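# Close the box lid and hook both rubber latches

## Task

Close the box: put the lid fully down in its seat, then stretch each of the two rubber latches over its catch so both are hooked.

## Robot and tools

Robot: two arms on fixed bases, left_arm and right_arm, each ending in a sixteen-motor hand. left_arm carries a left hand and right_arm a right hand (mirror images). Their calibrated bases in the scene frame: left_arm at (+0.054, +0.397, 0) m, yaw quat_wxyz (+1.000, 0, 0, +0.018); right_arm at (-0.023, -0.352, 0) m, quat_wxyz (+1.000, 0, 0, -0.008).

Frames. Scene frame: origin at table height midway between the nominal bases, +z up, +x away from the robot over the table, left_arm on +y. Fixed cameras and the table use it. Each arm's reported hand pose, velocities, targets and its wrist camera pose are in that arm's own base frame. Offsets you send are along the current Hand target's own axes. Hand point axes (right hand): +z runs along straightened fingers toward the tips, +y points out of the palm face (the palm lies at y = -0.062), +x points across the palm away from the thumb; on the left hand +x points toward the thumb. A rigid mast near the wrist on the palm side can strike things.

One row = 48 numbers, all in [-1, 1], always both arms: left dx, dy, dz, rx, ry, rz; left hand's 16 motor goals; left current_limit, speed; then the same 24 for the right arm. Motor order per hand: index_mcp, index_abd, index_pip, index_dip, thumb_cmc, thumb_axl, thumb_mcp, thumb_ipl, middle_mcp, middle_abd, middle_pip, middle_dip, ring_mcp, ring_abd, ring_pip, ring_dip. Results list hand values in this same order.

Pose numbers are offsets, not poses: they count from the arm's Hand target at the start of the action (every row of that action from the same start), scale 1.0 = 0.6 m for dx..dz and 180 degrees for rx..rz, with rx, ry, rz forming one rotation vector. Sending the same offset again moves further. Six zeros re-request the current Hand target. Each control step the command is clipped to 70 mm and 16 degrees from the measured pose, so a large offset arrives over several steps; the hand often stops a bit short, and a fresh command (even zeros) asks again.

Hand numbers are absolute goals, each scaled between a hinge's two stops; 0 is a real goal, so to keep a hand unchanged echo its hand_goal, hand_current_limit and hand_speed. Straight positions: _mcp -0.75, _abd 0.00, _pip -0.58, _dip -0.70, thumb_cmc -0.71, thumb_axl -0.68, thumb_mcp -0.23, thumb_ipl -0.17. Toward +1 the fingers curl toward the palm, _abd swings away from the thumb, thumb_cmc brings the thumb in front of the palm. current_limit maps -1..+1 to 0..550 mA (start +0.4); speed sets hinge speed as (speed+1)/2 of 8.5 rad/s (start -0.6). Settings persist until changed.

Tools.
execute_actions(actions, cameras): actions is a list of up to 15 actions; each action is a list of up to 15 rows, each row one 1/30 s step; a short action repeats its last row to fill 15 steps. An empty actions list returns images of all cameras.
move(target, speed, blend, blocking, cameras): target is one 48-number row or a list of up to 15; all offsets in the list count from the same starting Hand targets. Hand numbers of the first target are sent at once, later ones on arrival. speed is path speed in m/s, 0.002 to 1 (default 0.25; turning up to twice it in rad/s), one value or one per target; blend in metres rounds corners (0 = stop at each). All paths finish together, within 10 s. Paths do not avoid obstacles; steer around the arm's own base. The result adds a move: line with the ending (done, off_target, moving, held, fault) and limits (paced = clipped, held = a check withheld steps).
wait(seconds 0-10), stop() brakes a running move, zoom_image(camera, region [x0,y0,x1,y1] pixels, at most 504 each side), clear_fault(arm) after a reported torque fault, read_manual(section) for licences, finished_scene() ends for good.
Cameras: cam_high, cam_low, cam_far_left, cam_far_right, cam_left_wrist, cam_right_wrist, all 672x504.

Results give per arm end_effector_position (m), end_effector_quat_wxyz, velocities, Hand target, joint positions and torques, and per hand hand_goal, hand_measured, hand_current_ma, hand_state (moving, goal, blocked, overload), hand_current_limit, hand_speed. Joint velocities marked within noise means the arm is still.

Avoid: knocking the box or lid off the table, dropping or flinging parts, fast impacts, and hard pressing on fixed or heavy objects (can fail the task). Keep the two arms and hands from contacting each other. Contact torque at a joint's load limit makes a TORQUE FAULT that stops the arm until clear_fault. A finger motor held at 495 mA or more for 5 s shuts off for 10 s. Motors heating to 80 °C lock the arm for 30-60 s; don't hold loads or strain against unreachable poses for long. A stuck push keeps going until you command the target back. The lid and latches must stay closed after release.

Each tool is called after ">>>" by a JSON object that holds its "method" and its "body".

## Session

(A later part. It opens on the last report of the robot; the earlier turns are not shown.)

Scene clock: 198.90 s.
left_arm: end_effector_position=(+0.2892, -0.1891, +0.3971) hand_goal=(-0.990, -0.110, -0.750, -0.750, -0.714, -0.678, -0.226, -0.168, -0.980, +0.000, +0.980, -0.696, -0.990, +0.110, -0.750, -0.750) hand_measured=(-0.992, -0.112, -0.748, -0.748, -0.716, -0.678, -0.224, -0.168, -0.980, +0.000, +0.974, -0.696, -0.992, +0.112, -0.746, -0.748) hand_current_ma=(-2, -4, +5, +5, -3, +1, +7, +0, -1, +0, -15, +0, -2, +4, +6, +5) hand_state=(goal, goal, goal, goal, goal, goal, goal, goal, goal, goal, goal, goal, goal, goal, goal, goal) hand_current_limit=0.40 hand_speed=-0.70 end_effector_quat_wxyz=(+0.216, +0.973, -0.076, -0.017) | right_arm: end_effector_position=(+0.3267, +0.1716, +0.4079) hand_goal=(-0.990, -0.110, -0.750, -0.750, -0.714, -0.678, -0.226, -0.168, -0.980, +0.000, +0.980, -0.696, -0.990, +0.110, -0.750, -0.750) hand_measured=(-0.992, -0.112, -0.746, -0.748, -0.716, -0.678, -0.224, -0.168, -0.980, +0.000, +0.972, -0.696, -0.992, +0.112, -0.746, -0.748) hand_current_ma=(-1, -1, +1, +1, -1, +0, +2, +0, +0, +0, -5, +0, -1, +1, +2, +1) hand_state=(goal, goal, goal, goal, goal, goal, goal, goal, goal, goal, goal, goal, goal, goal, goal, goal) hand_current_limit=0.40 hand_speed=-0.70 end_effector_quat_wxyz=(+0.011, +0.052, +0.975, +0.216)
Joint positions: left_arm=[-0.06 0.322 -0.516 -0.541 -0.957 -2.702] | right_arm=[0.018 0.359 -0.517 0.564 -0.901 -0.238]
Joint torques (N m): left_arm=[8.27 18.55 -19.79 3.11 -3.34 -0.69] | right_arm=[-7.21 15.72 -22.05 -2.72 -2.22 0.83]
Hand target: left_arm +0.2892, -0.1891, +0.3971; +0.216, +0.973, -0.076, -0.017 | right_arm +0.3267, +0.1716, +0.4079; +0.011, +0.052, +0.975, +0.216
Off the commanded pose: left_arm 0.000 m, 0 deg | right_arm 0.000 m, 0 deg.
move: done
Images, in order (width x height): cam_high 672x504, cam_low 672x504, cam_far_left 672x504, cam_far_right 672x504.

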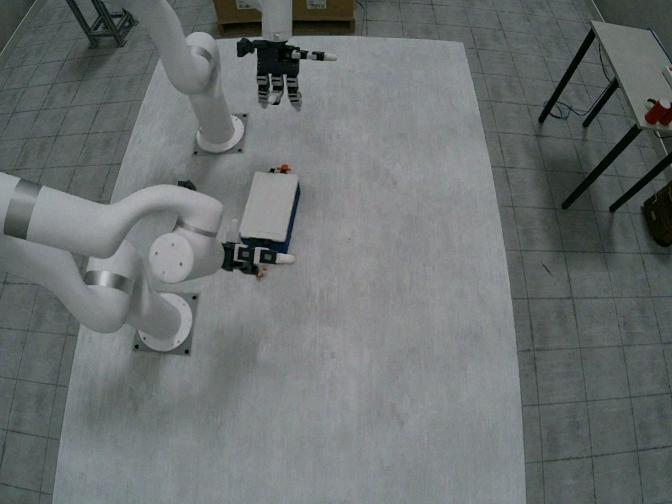

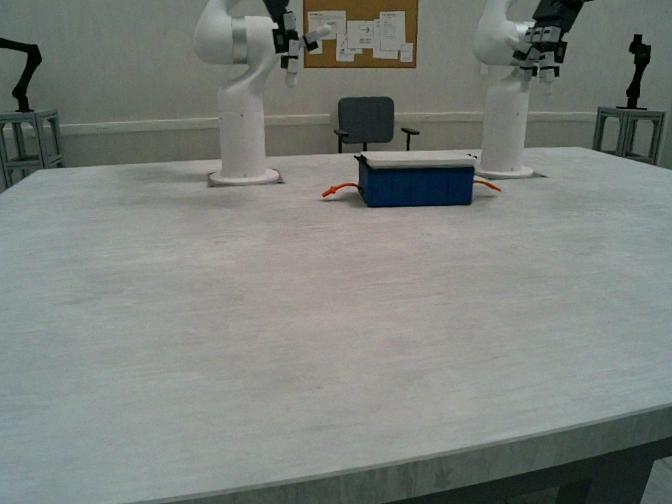

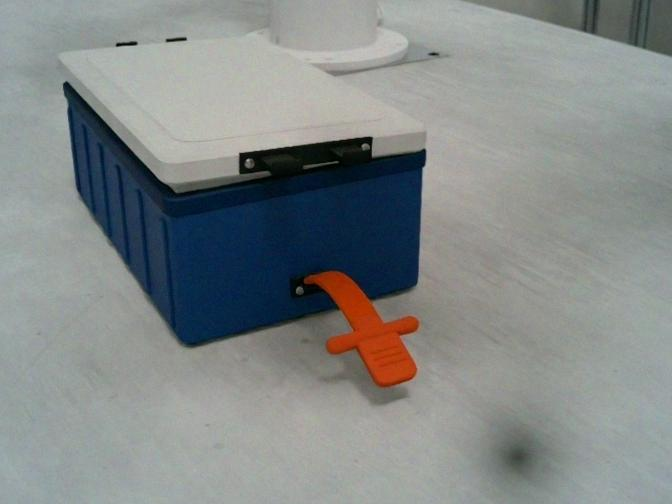

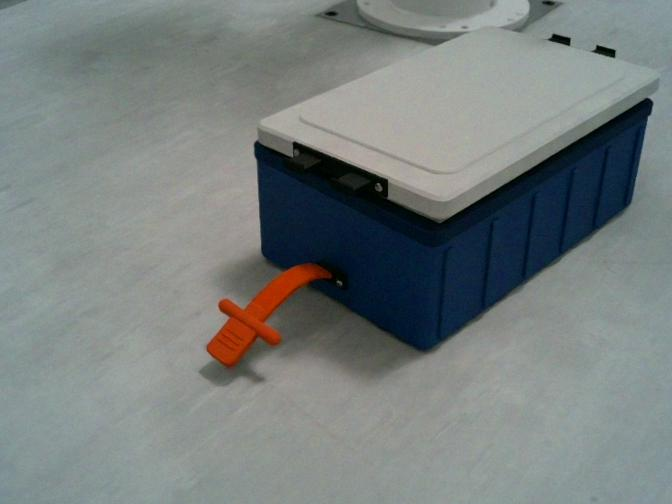

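>>> {"method": "move", "body": {"target": [0.026,0.1427,0.2522,0,0,0,-0.89,0,-0.431,-0.478,-0.714,-0.678,-0.226,-0.168,-0.98,0,0.98,-0.696,-0.98,0,0.98,-0.696,0.4,-0.7, -0.0195,0.1343,0.2685,0,0,0,-0.89,0,-0.431,-0.478,-0.714,-0.678,-0.226,-0.168,-0.98,0,0.98,-0.696,-0.98,0,0.98,-0.696,0.4,-0.7], "speed": 0.15, "cameras": ["cam_far_left","cam_far_right","cam_high","cam_low"]}}

>>> {"method": "zoom_image", "body": {"camera": "cam_low", "region": [325, 100, 505, 220]}}

>>> {"method": "zoom_image", "body": {"camera": "cam_high", "region": [220, 140, 340, 290]}}

Scene clock: 209.83 s.
left_arm: end_effector_position=(+0.2826, -0.3314, +0.2962) hand_goal=(-0.890, +0.000, -0.432, -0.478, -0.714, -0.678, -0.226, -0.168, -0.980, +0.000, +0.980, -0.696, -0.980, +0.000, +0.980, -0.696) hand_measured=(-0.894, -0.002, -0.436, -0.482, -0.716, -0.678, -0.224, -0.168, -0.980, +0.000, +0.974, -0.696, -0.984, +0.004, +0.972, -0.698) hand_current_ma=(-10, -5, -7, -6, -3, +1, +7, +0, -1, +0, -15, +0, -6, +5, -18, -5) hand_state=(goal, goal, goal, goal, goal, goal, goal, goal, goal, goal, goal, goal, goal, goal, goal, goal) hand_current_limit=0.40 hand_speed=-0.70 end_effector_quat_wxyz=(+0.216, +0.973, -0.076, -0.017) | right_arm: end_effector_position=(+0.3532, +0.3107, +0.2959) hand_goal=(-0.890, +0.000, -0.432, -0.478, -0.714, -0.678, -0.226, -0.168, -0.980, +0.000, +0.980, -0.696, -0.980, +0.000, +0.980, -0.696) hand_measured=(-0.896, -0.002, -0.436, -0.482, -0.716, -0.678, -0.224, -0.168, -0.980, +0.000, +0.972, -0.696, -0.984, +0.004, +0.972, -0.698) hand_current_ma=(-3, -1, -2, -2, -1, +0, +2, +0, +0, +0, -5, +0, -2, +1, -6, -1) hand_state=(goal, goal, goal, goal, goal, goal, goal, goal, goal, goal, goal, goal, goal, goal, goal, goal) hand_current_limit=0.40 hand_speed=-0.70 end_effector_quat_wxyz=(+0.011, +0.052, +0.975, +0.216)
Joint positions: left_arm=[-0.509 0.037 -0.486 -0.883 -0.539 -2.72] | right_arm=[0.432 -0.005 -0.527 0.941 -0.466 -0.305]
Joint torques (N m): left_arm=[-6.87 5.92 -17.75 -3.79 2.84 0.5] | right_arm=[6.48 5.68 -19.78 4.38 2.07 -1.12]
Hand target: left_arm +0.2826, -0.3314, +0.2962; +0.216, +0.973, -0.076, -0.017 | right_arm +0.3532, +0.3107, +0.2959; +0.011, +0.052, +0.975, +0.216
Off the commanded pose: left_arm 0.000 m, 0 deg | right_arm 0.000 m, 0 deg.
move: done
Images, in order (width x height): cam_high 672x504, cam_low 672x504, cam_far_left 672x504, cam_far_right 672x504.

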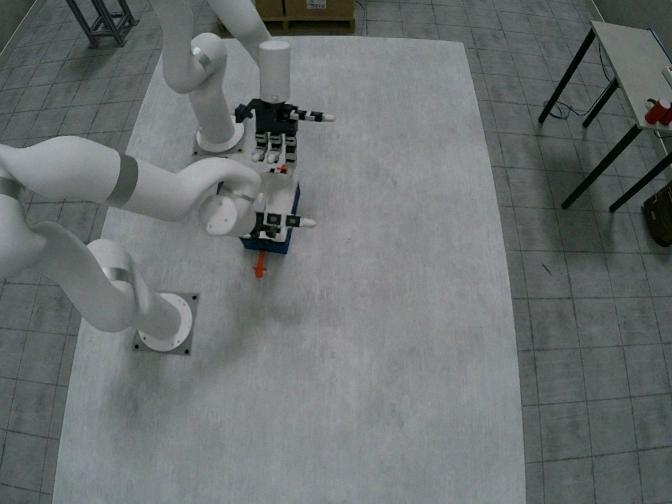

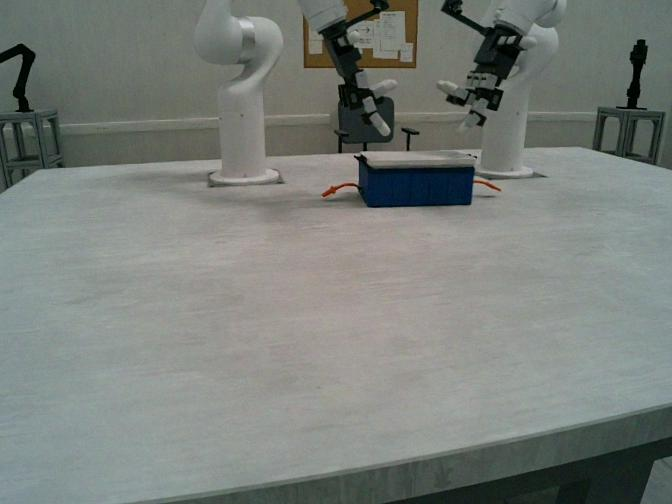

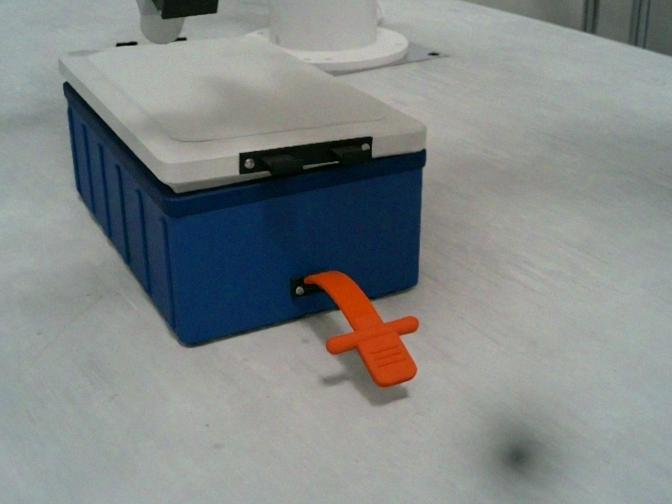

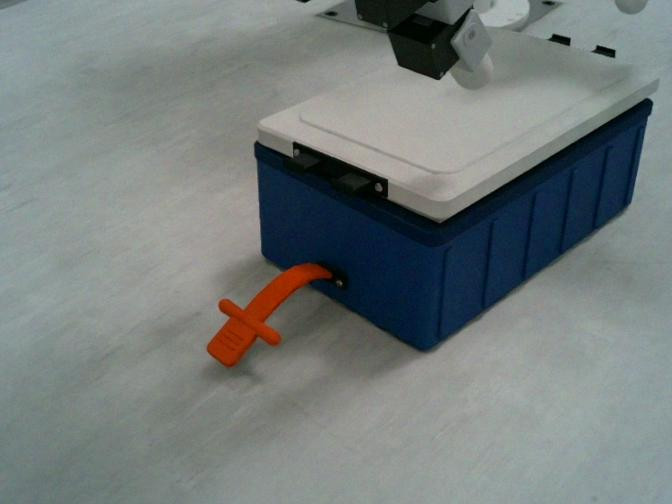

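Scaled by 2.800 from the camera's 672x504 image, which has a finer 960x720 frame.

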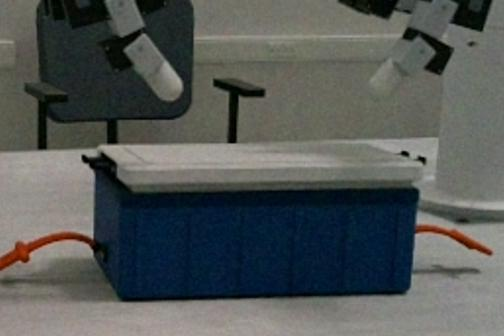

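Scaled by 3.360 from the camera's 672x504 image, which has a finer 960x720 frame.

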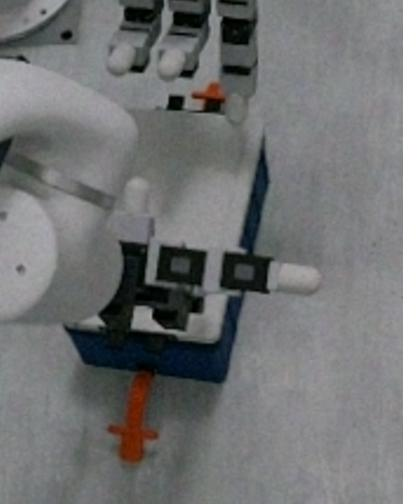

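>>> {"method": "move", "body": {"target": [-0.0083,0.009,0.0594,0,0,0,-0.89,0,-0.431,-0.478,-0.714,-0.678,-0.226,-0.168,-0.98,0,0.98,-0.696,-0.98,0,0.98,-0.696,0.4,-0.7, -0.0167,-0.0211,0.0453,0,0,0,-0.89,0,-0.431,-0.478,-0.714,-0.678,-0.226,-0.168,-0.98,0,0.98,-0.696,-0.98,0,0.98,-0.696,0.4,-0.7], "speed": 0.08, "cameras": ["cam_far_left","cam_far_right","cam_high","cam_low"]}}

>>> {"method": "zoom_image", "body": {"camera": "cam_low", "region": [345, 120, 485, 210]}}

Scene clock: 213.07 s.
left_arm: end_effector_position=(+0.2746, -0.3503, +0.2662) hand_goal=(-0.890, +0.000, -0.432, -0.478, -0.714, -0.678, -0.226, -0.168, -0.980, +0.000, +0.980, -0.696, -0.980, +0.000, +0.980, -0.696) hand_measured=(-0.894, -0.002, -0.436, -0.482, -0.716, -0.678, -0.224, -0.168, -0.980, +0.000, +0.974, -0.696, -0.984, +0.004, +0.972, -0.698) hand_current_ma=(-10, -4, -7, -6, -3, +1, +7, +0, -1, +0, -15, +0, -6, +5, -17, -5) hand_state=(goal, goal, goal, goal, goal, goal, goal, goal, goal, goal, goal, goal, goal, goal, goal, goal) hand_current_limit=0.40 hand_speed=-0.70 end_effector_quat_wxyz=(+0.216, +0.973, -0.076, -0.017) | right_arm: end_effector_position=(+0.3632, +0.3096, +0.2660) hand_goal=(-0.890, +0.000, -0.432, -0.478, -0.714, -0.678, -0.226, -0.168, -0.980, +0.000, +0.980, -0.696, -0.980, +0.000, +0.980, -0.696) hand_measured=(-0.896, -0.002, -0.436, -0.482, -0.716, -0.678, -0.224, -0.168, -0.980, +0.000, +0.972, -0.696, -0.984, +0.004, +0.972, -0.698) hand_current_ma=(-3, -1, -2, -2, -1, +0, +2, +0, +0, +0, -5, +0, -2, +1, -6, -1) hand_state=(goal, goal, goal, goal, goal, goal, goal, goal, goal, goal, goal, goal, goal, goal, goal, goal) hand_current_limit=0.40 hand_speed=-0.70 end_effector_quat_wxyz=(+0.011, +0.051, +0.975, +0.216)
Joint positions: left_arm=[-0.571 -0.042 -0.474 -1.045 -0.464 -2.598] | right_arm=[0.417 -0.095 -0.531 1.088 -0.426 -0.482]
Joint torques (N m): left_arm=[-7.43 7.01 -4.41 -3.84 2.82 0.62] | right_arm=[-8.48 8.53 -14.44 3.9 1.95 -1.1]
Hand target: left_arm +0.2746, -0.3503, +0.2662; +0.216, +0.973, -0.076, -0.017 | right_arm +0.3632, +0.3096, +0.2660; +0.011, +0.052, +0.975, +0.216
Off the commanded pose: left_arm 0.000 m, 0 deg | right_arm 0.000 m, 0 deg.
move: done
Images, in order (width x height): cam_high 672x504, cam_low 672x504, cam_far_left 672x504, cam_far_right 672x504.

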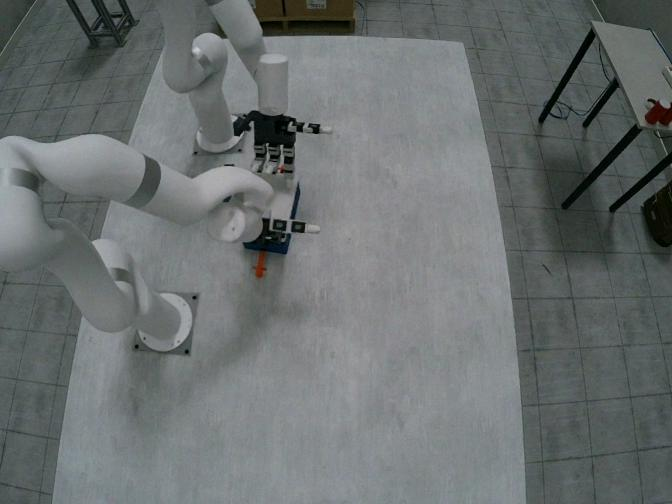

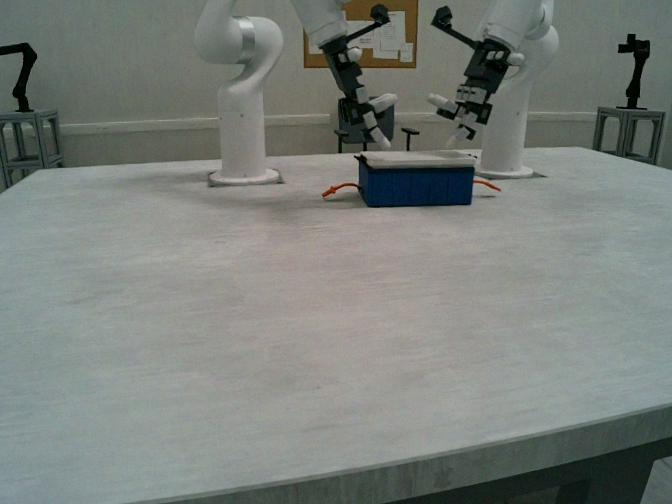

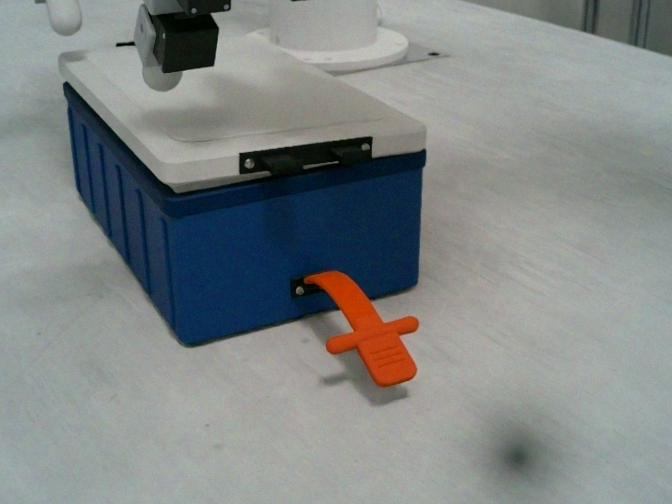

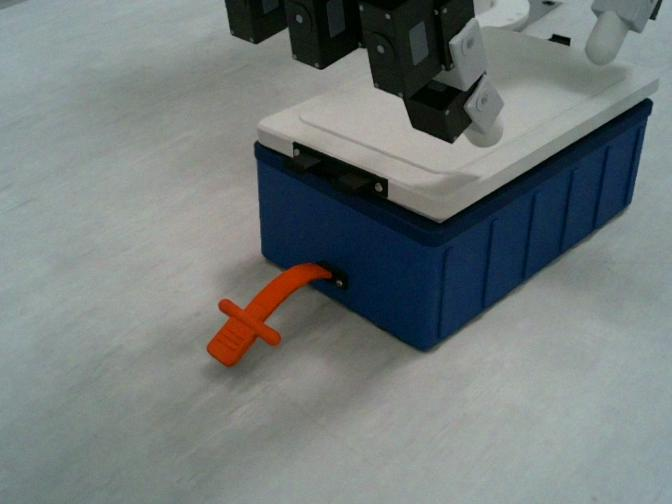

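Scaled by 3.600 from the camera's 672x504 image, which has a finer 960x720 frame.

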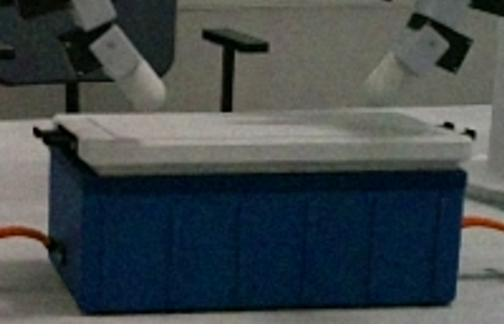

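>>> {"method": "move", "body": {"target": [0,-0.0113,0.0242,0,0,0,-0.89,0,-0.431,-0.478,-0.714,-0.678,-0.226,-0.168,-0.98,0,0.98,-0.696,-0.98,0,0.98,-0.696,0.4,-0.7, 0,-0.007,0.0151,0,0,0,-0.89,0,-0.431,-0.478,-0.714,-0.678,-0.226,-0.168,-0.98,0,0.98,-0.696,-0.98,0,0.98,-0.696,0.4,-0.7], "speed": 0.04, "cameras": ["cam_far_left","cam_far_right","cam_low"]}}

>>> {"method": "zoom_image", "body": {"camera": "cam_low", "region": [345, 120, 485, 210]}}

Scene clock: 215.53 s.
left_arm: end_effector_position=(+0.2746, -0.3504, +0.2502) hand_goal=(-0.890, +0.000, -0.432, -0.478, -0.714, -0.678, -0.226, -0.168, -0.980, +0.000, +0.980, -0.696, -0.980, +0.000, +0.980, -0.696) hand_measured=(-0.894, -0.002, -0.434, -0.478, -0.716, -0.678, -0.224, -0.168, -0.980, +0.000, +0.974, -0.696, -0.984, +0.004, +0.972, -0.698) hand_current_ma=(-10, -2, -3, -1, -3, +1, +7, +0, -1, +0, -15, +0, -6, +5, -17, -5) hand_state=(goal, goal, goal, goal, goal, goal, goal, goal, goal, goal, goal, goal, goal, goal, goal, goal) hand_current_limit=0.40 hand_speed=-0.70 end_effector_quat_wxyz=(+0.216, +0.973, -0.076, -0.017) | right_arm: end_effector_position=(+0.3632, +0.3096, +0.2560) hand_goal=(-0.890, +0.000, -0.432, -0.478, -0.714, -0.678, -0.226, -0.168, -0.980, +0.000, +0.980, -0.696, -0.980, +0.000, +0.980, -0.696) hand_measured=(-0.896, -0.002, -0.436, -0.482, -0.716, -0.678, -0.224, -0.168, -0.980, +0.000, +0.972, -0.696, -0.984, +0.004, +0.972, -0.698) hand_current_ma=(-3, -1, -2, -2, -1, +0, +2, +0, +0, +0, -5, +0, -2, +1, -6, -1) hand_state=(goal, goal, goal, goal, goal, goal, goal, goal, goal, goal, goal, goal, goal, goal, goal, goal) hand_current_limit=0.40 hand_speed=-0.70 end_effector_quat_wxyz=(+0.011, +0.052, +0.975, +0.216)
Joint positions: left_arm=[-0.571 -0.084 -0.467 -1.134 -0.441 -2.499] | right_arm=[0.417 -0.119 -0.527 1.146 -0.413 -0.546]
Joint torques (N m): left_arm=[2.57 8.31 -3.62 -3.83 2.78 0.55] | right_arm=[2.3 9.02 -9.31 4.34 1.98 -1.13]
Hand target: left_arm +0.2746, -0.3503, +0.2502; +0.216, +0.973, -0.076, -0.017 | right_arm +0.3632, +0.3096, +0.2560; +0.011, +0.052, +0.975, +0.216
Off the commanded pose: left_arm 0.000 m, 0 deg | right_arm 0.000 m, 0 deg.
move: done
Images, in order (width x height): cam_low 672x504, cam_far_left 672x504, cam_far_right 672x504.

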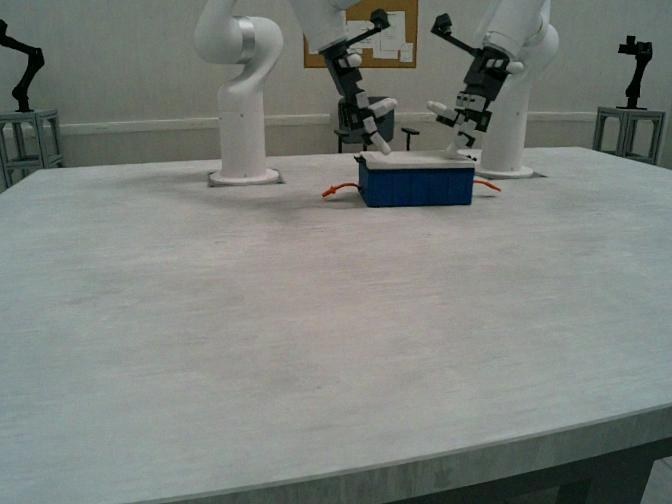

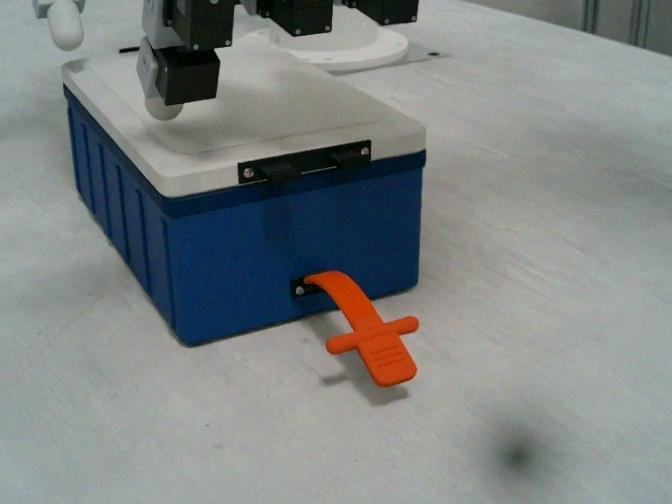

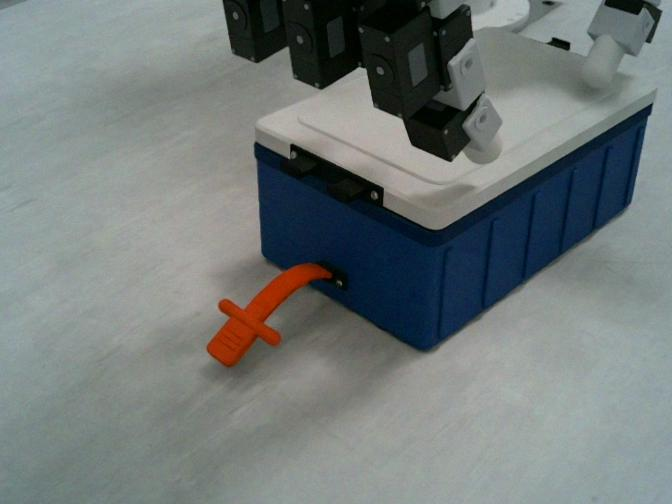

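Scaled by 3.600 from the camera's 672x504 image, which has a finer 960x720 frame.

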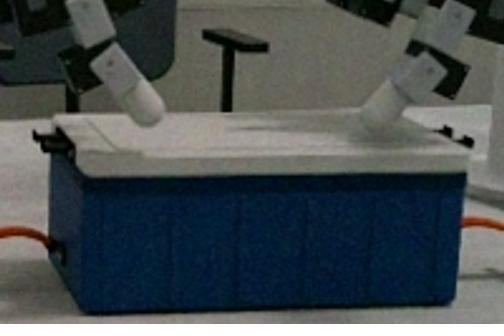

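>>> {"method": "zoom_image", "body": {"camera": "cam_far_left", "region": [50, 100, 440, 300]}}

>>> {"method": "zoom_image", "body": {"camera": "cam_far_right", "region": [240, 60, 672, 360]}}

Scaled by 1.292 from the camera's 672x504 image, which has a finer 960x720 frame.

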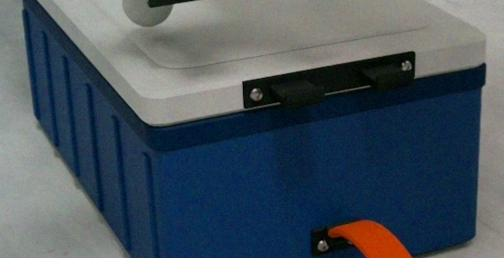

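Scaled by 1.167 from the camera's 672x504 image, which has a finer 960x720 frame.

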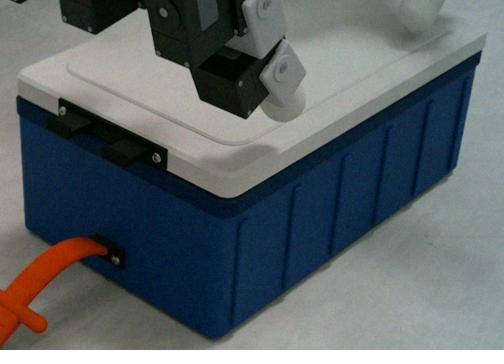

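>>> {"method": "zoom_image", "body": {"camera": "cam_low", "region": [450, 150, 520, 210]}}

>>> {"method": "zoom_image", "body": {"camera": "cam_low", "region": [310, 160, 380, 220]}}

>>> {"method": "zoom_image", "body": {"camera": "cam_far_left", "region": [270, 250, 440, 400]}}

>>> {"method": "zoom_image", "body": {"camera": "cam_far_right", "region": [190, 240, 360, 390]}}

Scaled by 7.200 from the camera's 672x504 image, which has a finer 960x720 frame.

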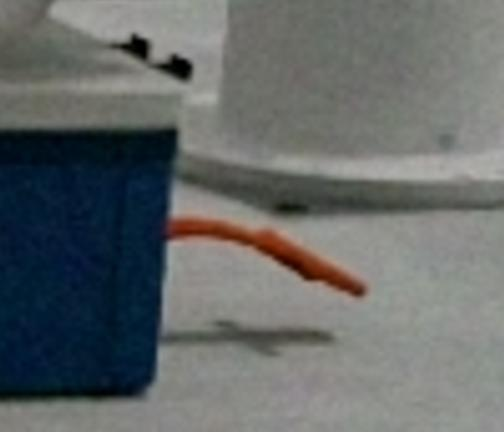

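Scaled by 7.200 from the camera's 672x504 image, which has a finer 960x720 frame.

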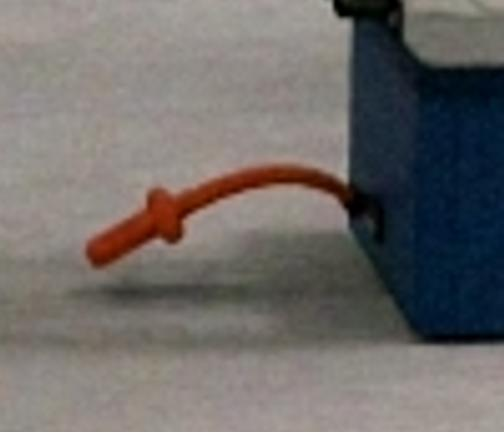

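Scaled by 2.965 from the camera's 672x504 image, which has a finer 960x720 frame.

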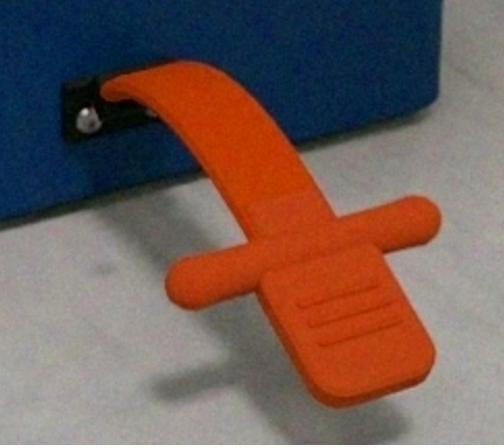

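Scaled by 2.965 from the camera's 672x504 image, which has a finer 960x720 frame.

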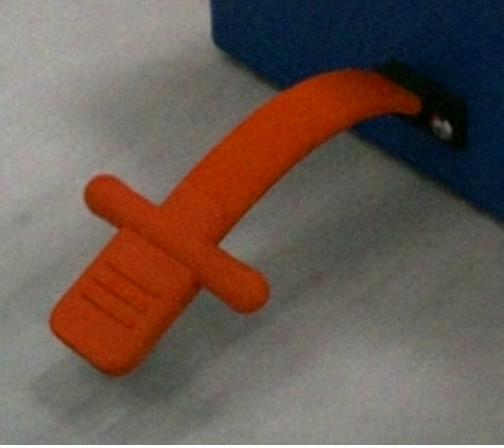

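>>> {"method": "move", "body": {"target": [[0.0158,-0.0358,-0.3288,0.2126,-0.1785,-0.2126,-0.754,0,-0.576,-0.696,-0.714,-0.678,-0.226,-0.168,-0.754,0,-0.576,-0.696,-0.754,0,-0.576,-0.696,0.4,-0.6, 0,-0.0645,-0.1772,0,0,0,-0.89,0,-0.431,-0.478,-0.714,-0.678,-0.226,-0.168,-0.98,0,0.98,-0.696,-0.98,0,0.98,-0.696,0.4,-0.7],[-0.099,-0.242,-0.1132,0.4252,-0.357,-0.4252,-0.754,0,-0.576,-0.696,-0.714,-0.678,-0.226,-0.168,-0.754,0,-0.576,-0.696,-0.754,0,-0.576,-0.696,0.4,-0.6, 0,-0.0645,-0.1772,0,0,0,-0.89,0,-0.431,-0.478,-0.714,-0.678,-0.226,-0.168,-0.98,0,0.98,-0.696,-0.98,0,0.98,-0.696,0.4,-0.7]], "speed": 0.3, "blend": 0.05, "cameras": ["all"]}}

Scene clock: 273.03 s.
left_arm: end_effector_position=(+0.2408, -0.1827, +0.2503) hand_goal=(-0.754, +0.000, -0.576, -0.696, -0.714, -0.678, -0.226, -0.168, -0.754, +0.000, -0.576, -0.696, -0.754, +0.000, -0.576, -0.696) hand_measured=(-0.746, -0.002, -0.574, -0.694, -0.708, -0.678, -0.224, -0.168, -0.748, +0.000, -0.572, -0.696, -0.746, +0.000, -0.572, -0.698) hand_current_ma=(+18, -2, +3, +5, +13, +1, +6, +0, +15, +0, +6, +0, +17, +1, +7, -4) hand_state=(goal, goal, goal, goal, goal, goal, goal, goal, goal, goal, goal, goal, goal, goal, goal, goal) hand_current_limit=0.40 hand_speed=-0.60 end_effector_quat_wxyz=(-0.473, +0.593, +0.385, -0.526) | right_arm: end_effector_position=(+0.3547, +0.2301, +0.3360) hand_goal=(-0.890, +0.000, -0.432, -0.478, -0.714, -0.678, -0.226, -0.168, -0.980, +0.000, +0.980, -0.696, -0.980, +0.000, +0.980, -0.696) hand_measured=(-0.896, -0.002, -0.436, -0.482, -0.716, -0.678, -0.224, -0.168, -0.980, +0.000, +0.972, -0.696, -0.984, +0.004, +0.972, -0.698) hand_current_ma=(-3, -1, -2, -2, -1, +0, +2, +0, +0, +0, -5, +0, -2, +1, -6, -1) hand_state=(goal, goal, goal, goal, goal, goal, goal, goal, goal, goal, goal, goal, goal, goal, goal, goal) hand_current_limit=0.40 hand_speed=-0.70 end_effector_quat_wxyz=(+0.011, +0.052, +0.975, +0.216)
Joint positions: left_arm=[-0.442 -0.597 -0.949 -0.303 -1.907 -4.553] | right_arm=[0.199 0.142 -0.502 0.738 -0.642 -0.295]
Joint torques (N m): left_arm=[8.33 21.38 -9.53 -3.59 -4.97 -0.63] | right_arm=[-8.27 20.71 -20.58 -2.54 -2.11 0.81]
Hand target: left_arm +0.2409, -0.1827, +0.2503; -0.472, +0.593, +0.385, -0.526 | right_arm +0.3547, +0.2301, +0.3360; +0.011, +0.052, +0.975, +0.216
Off the commanded pose: left_arm 0.000 m, 0 deg | right_arm 0.000 m, 0 deg.
move: done
camera_calibration:
cam_left_wrist: T_world_to_cam=[[-0.12216, -0.587939, 0.799628, -0.305381], [0.797134, 0.421876, 0.43197, -0.269204], [-0.591316, 0.69018, 0.41713, 0.287514], [0, 0, 0, 1]] pos_world=[0.347298, -0.264411, 0.240548]
cam_right_wrist: T_world_to_cam=[[0.816331, 0.494566, 0.298343, -0.475462], [0.354905, -0.837026, 0.416448, -0.119846], [0.455682, -0.234075, -0.858814, 0.306514], [0, 0, 0, 1]] pos_world=[0.290995, 0.20658, 0.455]

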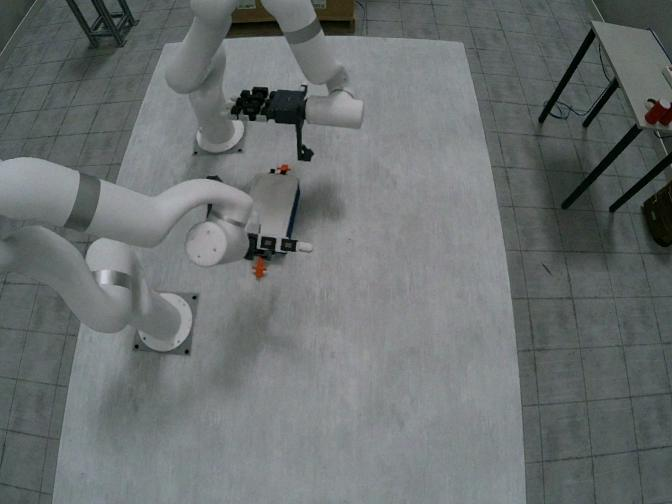

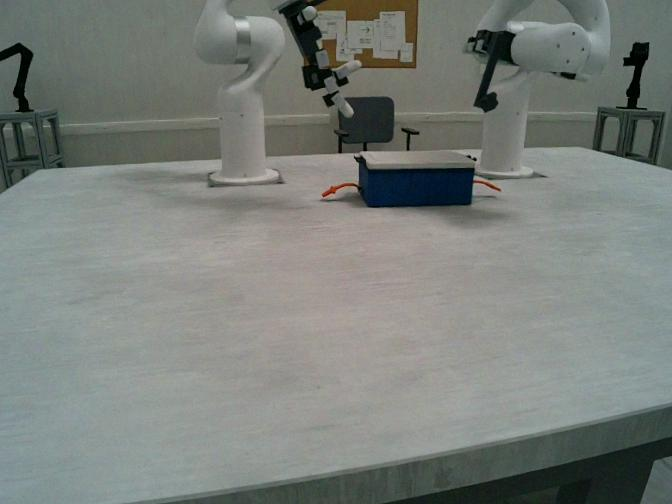

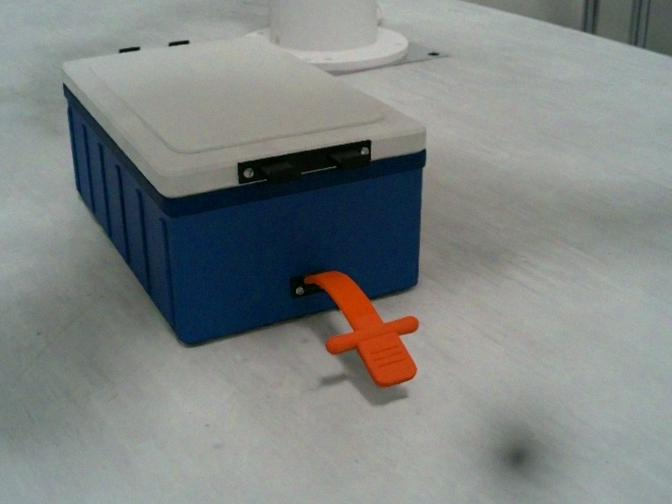

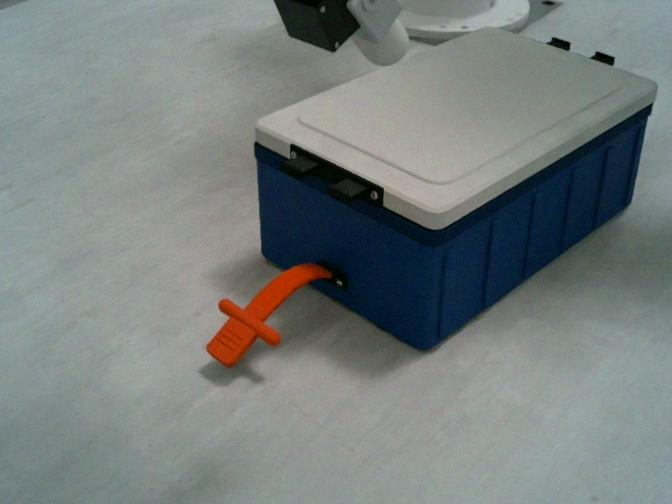

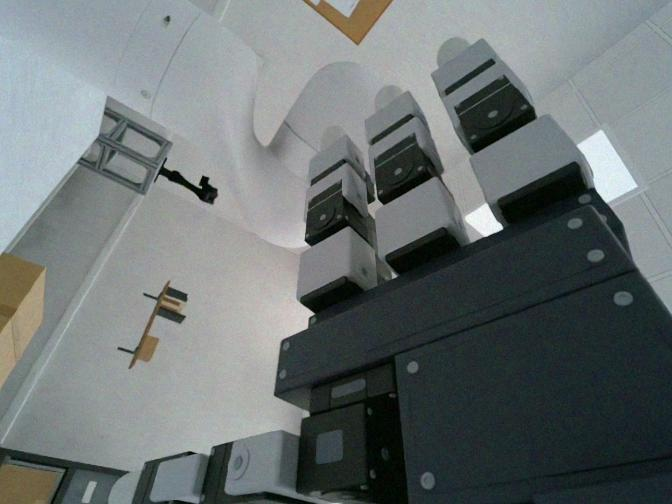

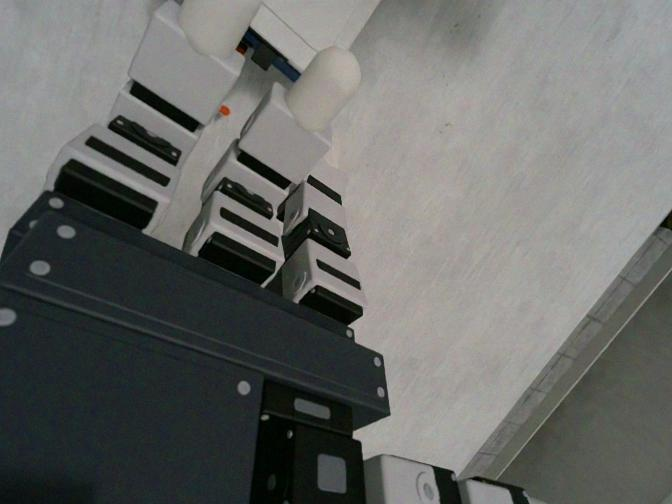

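>>> {"method": "move", "body": {"target": [0,0,0,0,0,0,0.356,0,-0.577,-0.696,0.514,-0.678,0.056,-0.405,-0.754,0,-0.576,-0.696,-0.754,0,-0.576,-0.696,0.4,-0.6, 0,0,0,0,0,0,-0.89,0,-0.431,-0.478,-0.714,-0.678,-0.226,-0.168,-0.98,0,0.98,-0.696,-0.98,0,0.98,-0.696,0.4,-0.7], "speed": 0.1, "cameras": ["cam_high","cam_low","cam_far_left","cam_left_wrist"]}}

>>> {"method": "zoom_image", "body": {"camera": "cam_far_left", "region": [210, 110, 420, 260]}}

Scene clock: 275.20 s.
left_arm: end_effector_position=(+0.2409, -0.1827, +0.2503) hand_goal=(+0.356, +0.000, -0.578, -0.696, +0.514, -0.678, +0.056, -0.406, -0.754, +0.000, -0.576, -0.696, -0.754, +0.000, -0.576, -0.696) hand_measured=(+0.356, -0.002, -0.574, -0.694, +0.510, -0.678, +0.052, -0.404, -0.748, +0.000, -0.572, -0.696, -0.746, +0.000, -0.572, -0.698) hand_current_ma=(+0, -2, +7, +5, -9, +1, -13, +5, +15, +0, +6, +0, +17, +1, +7, -4) hand_state=(goal, goal, goal, goal, goal, goal, goal, goal, goal, goal, goal, goal, goal, goal, goal, goal) hand_current_limit=0.40 hand_speed=-0.60 end_effector_quat_wxyz=(-0.472, +0.593, +0.385, -0.526) | right_arm: end_effector_position=(+0.3547, +0.2301, +0.3360) hand_goal=(-0.890, +0.000, -0.432, -0.478, -0.714, -0.678, -0.226, -0.168, -0.980, +0.000, +0.980, -0.696, -0.980, +0.000, +0.980, -0.696) hand_measured=(-0.896, -0.002, -0.436, -0.482, -0.716, -0.678, -0.224, -0.168, -0.980, +0.000, +0.972, -0.696, -0.984, +0.004, +0.972, -0.698) hand_current_ma=(-3, -1, -2, -2, -1, +0, +2, +0, +0, +0, -5, +0, -2, +1, -6, -1) hand_state=(goal, goal, goal, goal, goal, goal, goal, goal, goal, goal, goal, goal, goal, goal, goal, goal) hand_current_limit=0.40 hand_speed=-0.70 end_effector_quat_wxyz=(+0.011, +0.052, +0.975, +0.216)
Joint positions: left_arm=[-0.442 -0.597 -0.949 -0.303 -1.907 -4.553] | right_arm=[0.199 0.142 -0.502 0.738 -0.642 -0.295]
Joint torques (N m): left_arm=[8.43 22.13 -14.85 -3.76 -4.28 -0.46] | right_arm=[-7.92 20.63 -20.38 -2.89 -2.17 0.66]
Hand target: left_arm +0.2409, -0.1827, +0.2503; -0.472, +0.593, +0.385, -0.526 | right_arm +0.3547, +0.2301, +0.3360; +0.011, +0.052, +0.975, +0.216
Off the commanded pose: left_arm 0.000 m, 0 deg | right_arm 0.000 m, 0 deg.
move: done
camera_calibration:
cam_left_wrist: T_world_to_cam=[[-0.122273, -0.587931, 0.799616, -0.305336], [0.79705, 0.421907, 0.432095, -0.269196], [-0.591406, 0.690168, 0.417023, 0.287569], [0, 0, 0, 1]] pos_world=[0.347298, -0.264411, 0.240547]
Images, in order (width x height): cam_high 672x504, cam_low 672x504, cam_far_left 672x504, cam_left_wrist 672x504.

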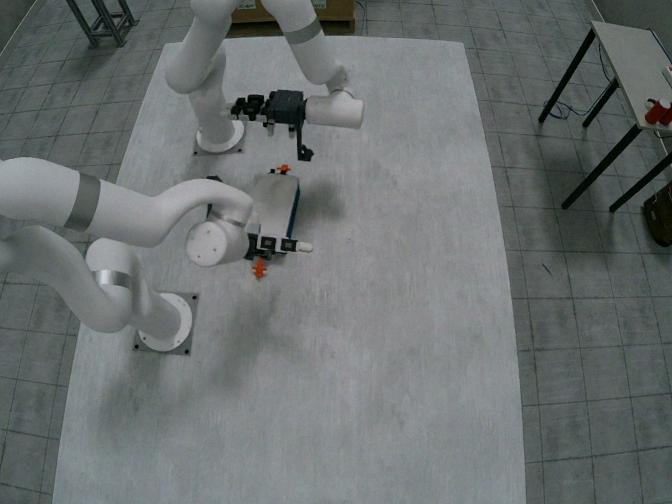

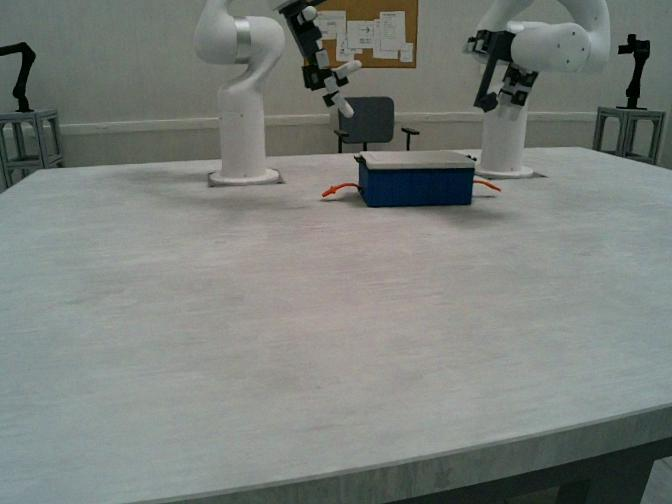

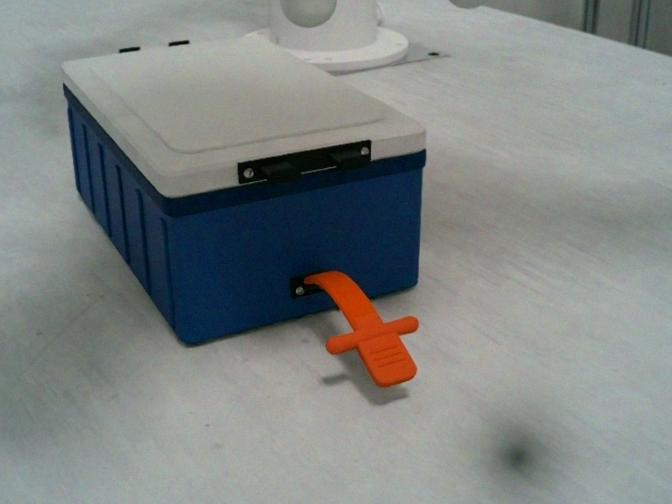

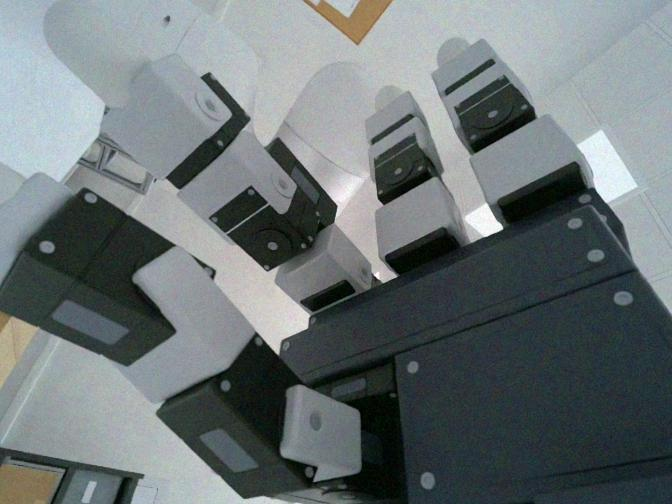

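Scaled by 2.400 from the camera's 672x504 image, which has a finer 960x720 frame.

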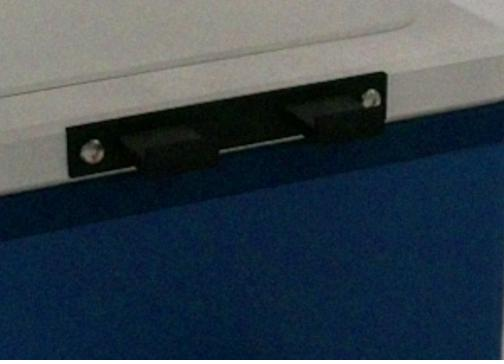

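>>> {"method": "zoom_image", "body": {"camera": "cam_low", "region": [455, 140, 495, 170]}}

>>> {"method": "zoom_image", "body": {"camera": "cam_low", "region": [345, 140, 385, 170]}}

>>> {"method": "zoom_image", "body": {"camera": "cam_low", "region": [450, 60, 550, 140]}}

Scaled by 12.600 from the camera's 672x504 image, which has a finer 960x720 frame.

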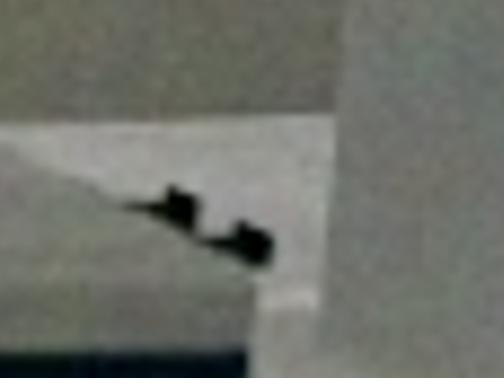

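Scaled by 12.600 from the camera's 672x504 image, which has a finer 960x720 frame.

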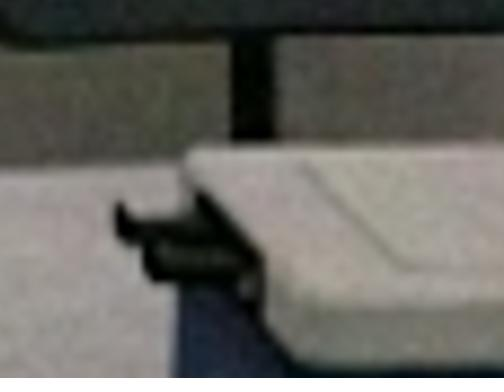

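Scaled by 5.040 from the camera's 672x504 image, which has a finer 960x720 frame.

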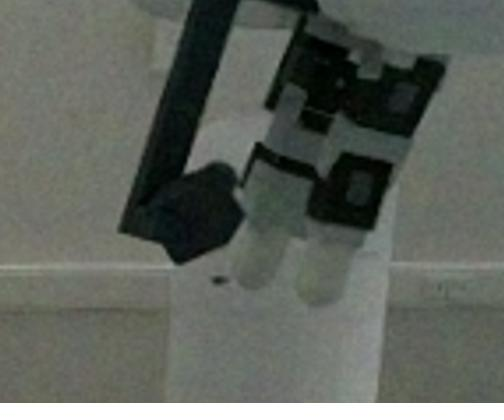

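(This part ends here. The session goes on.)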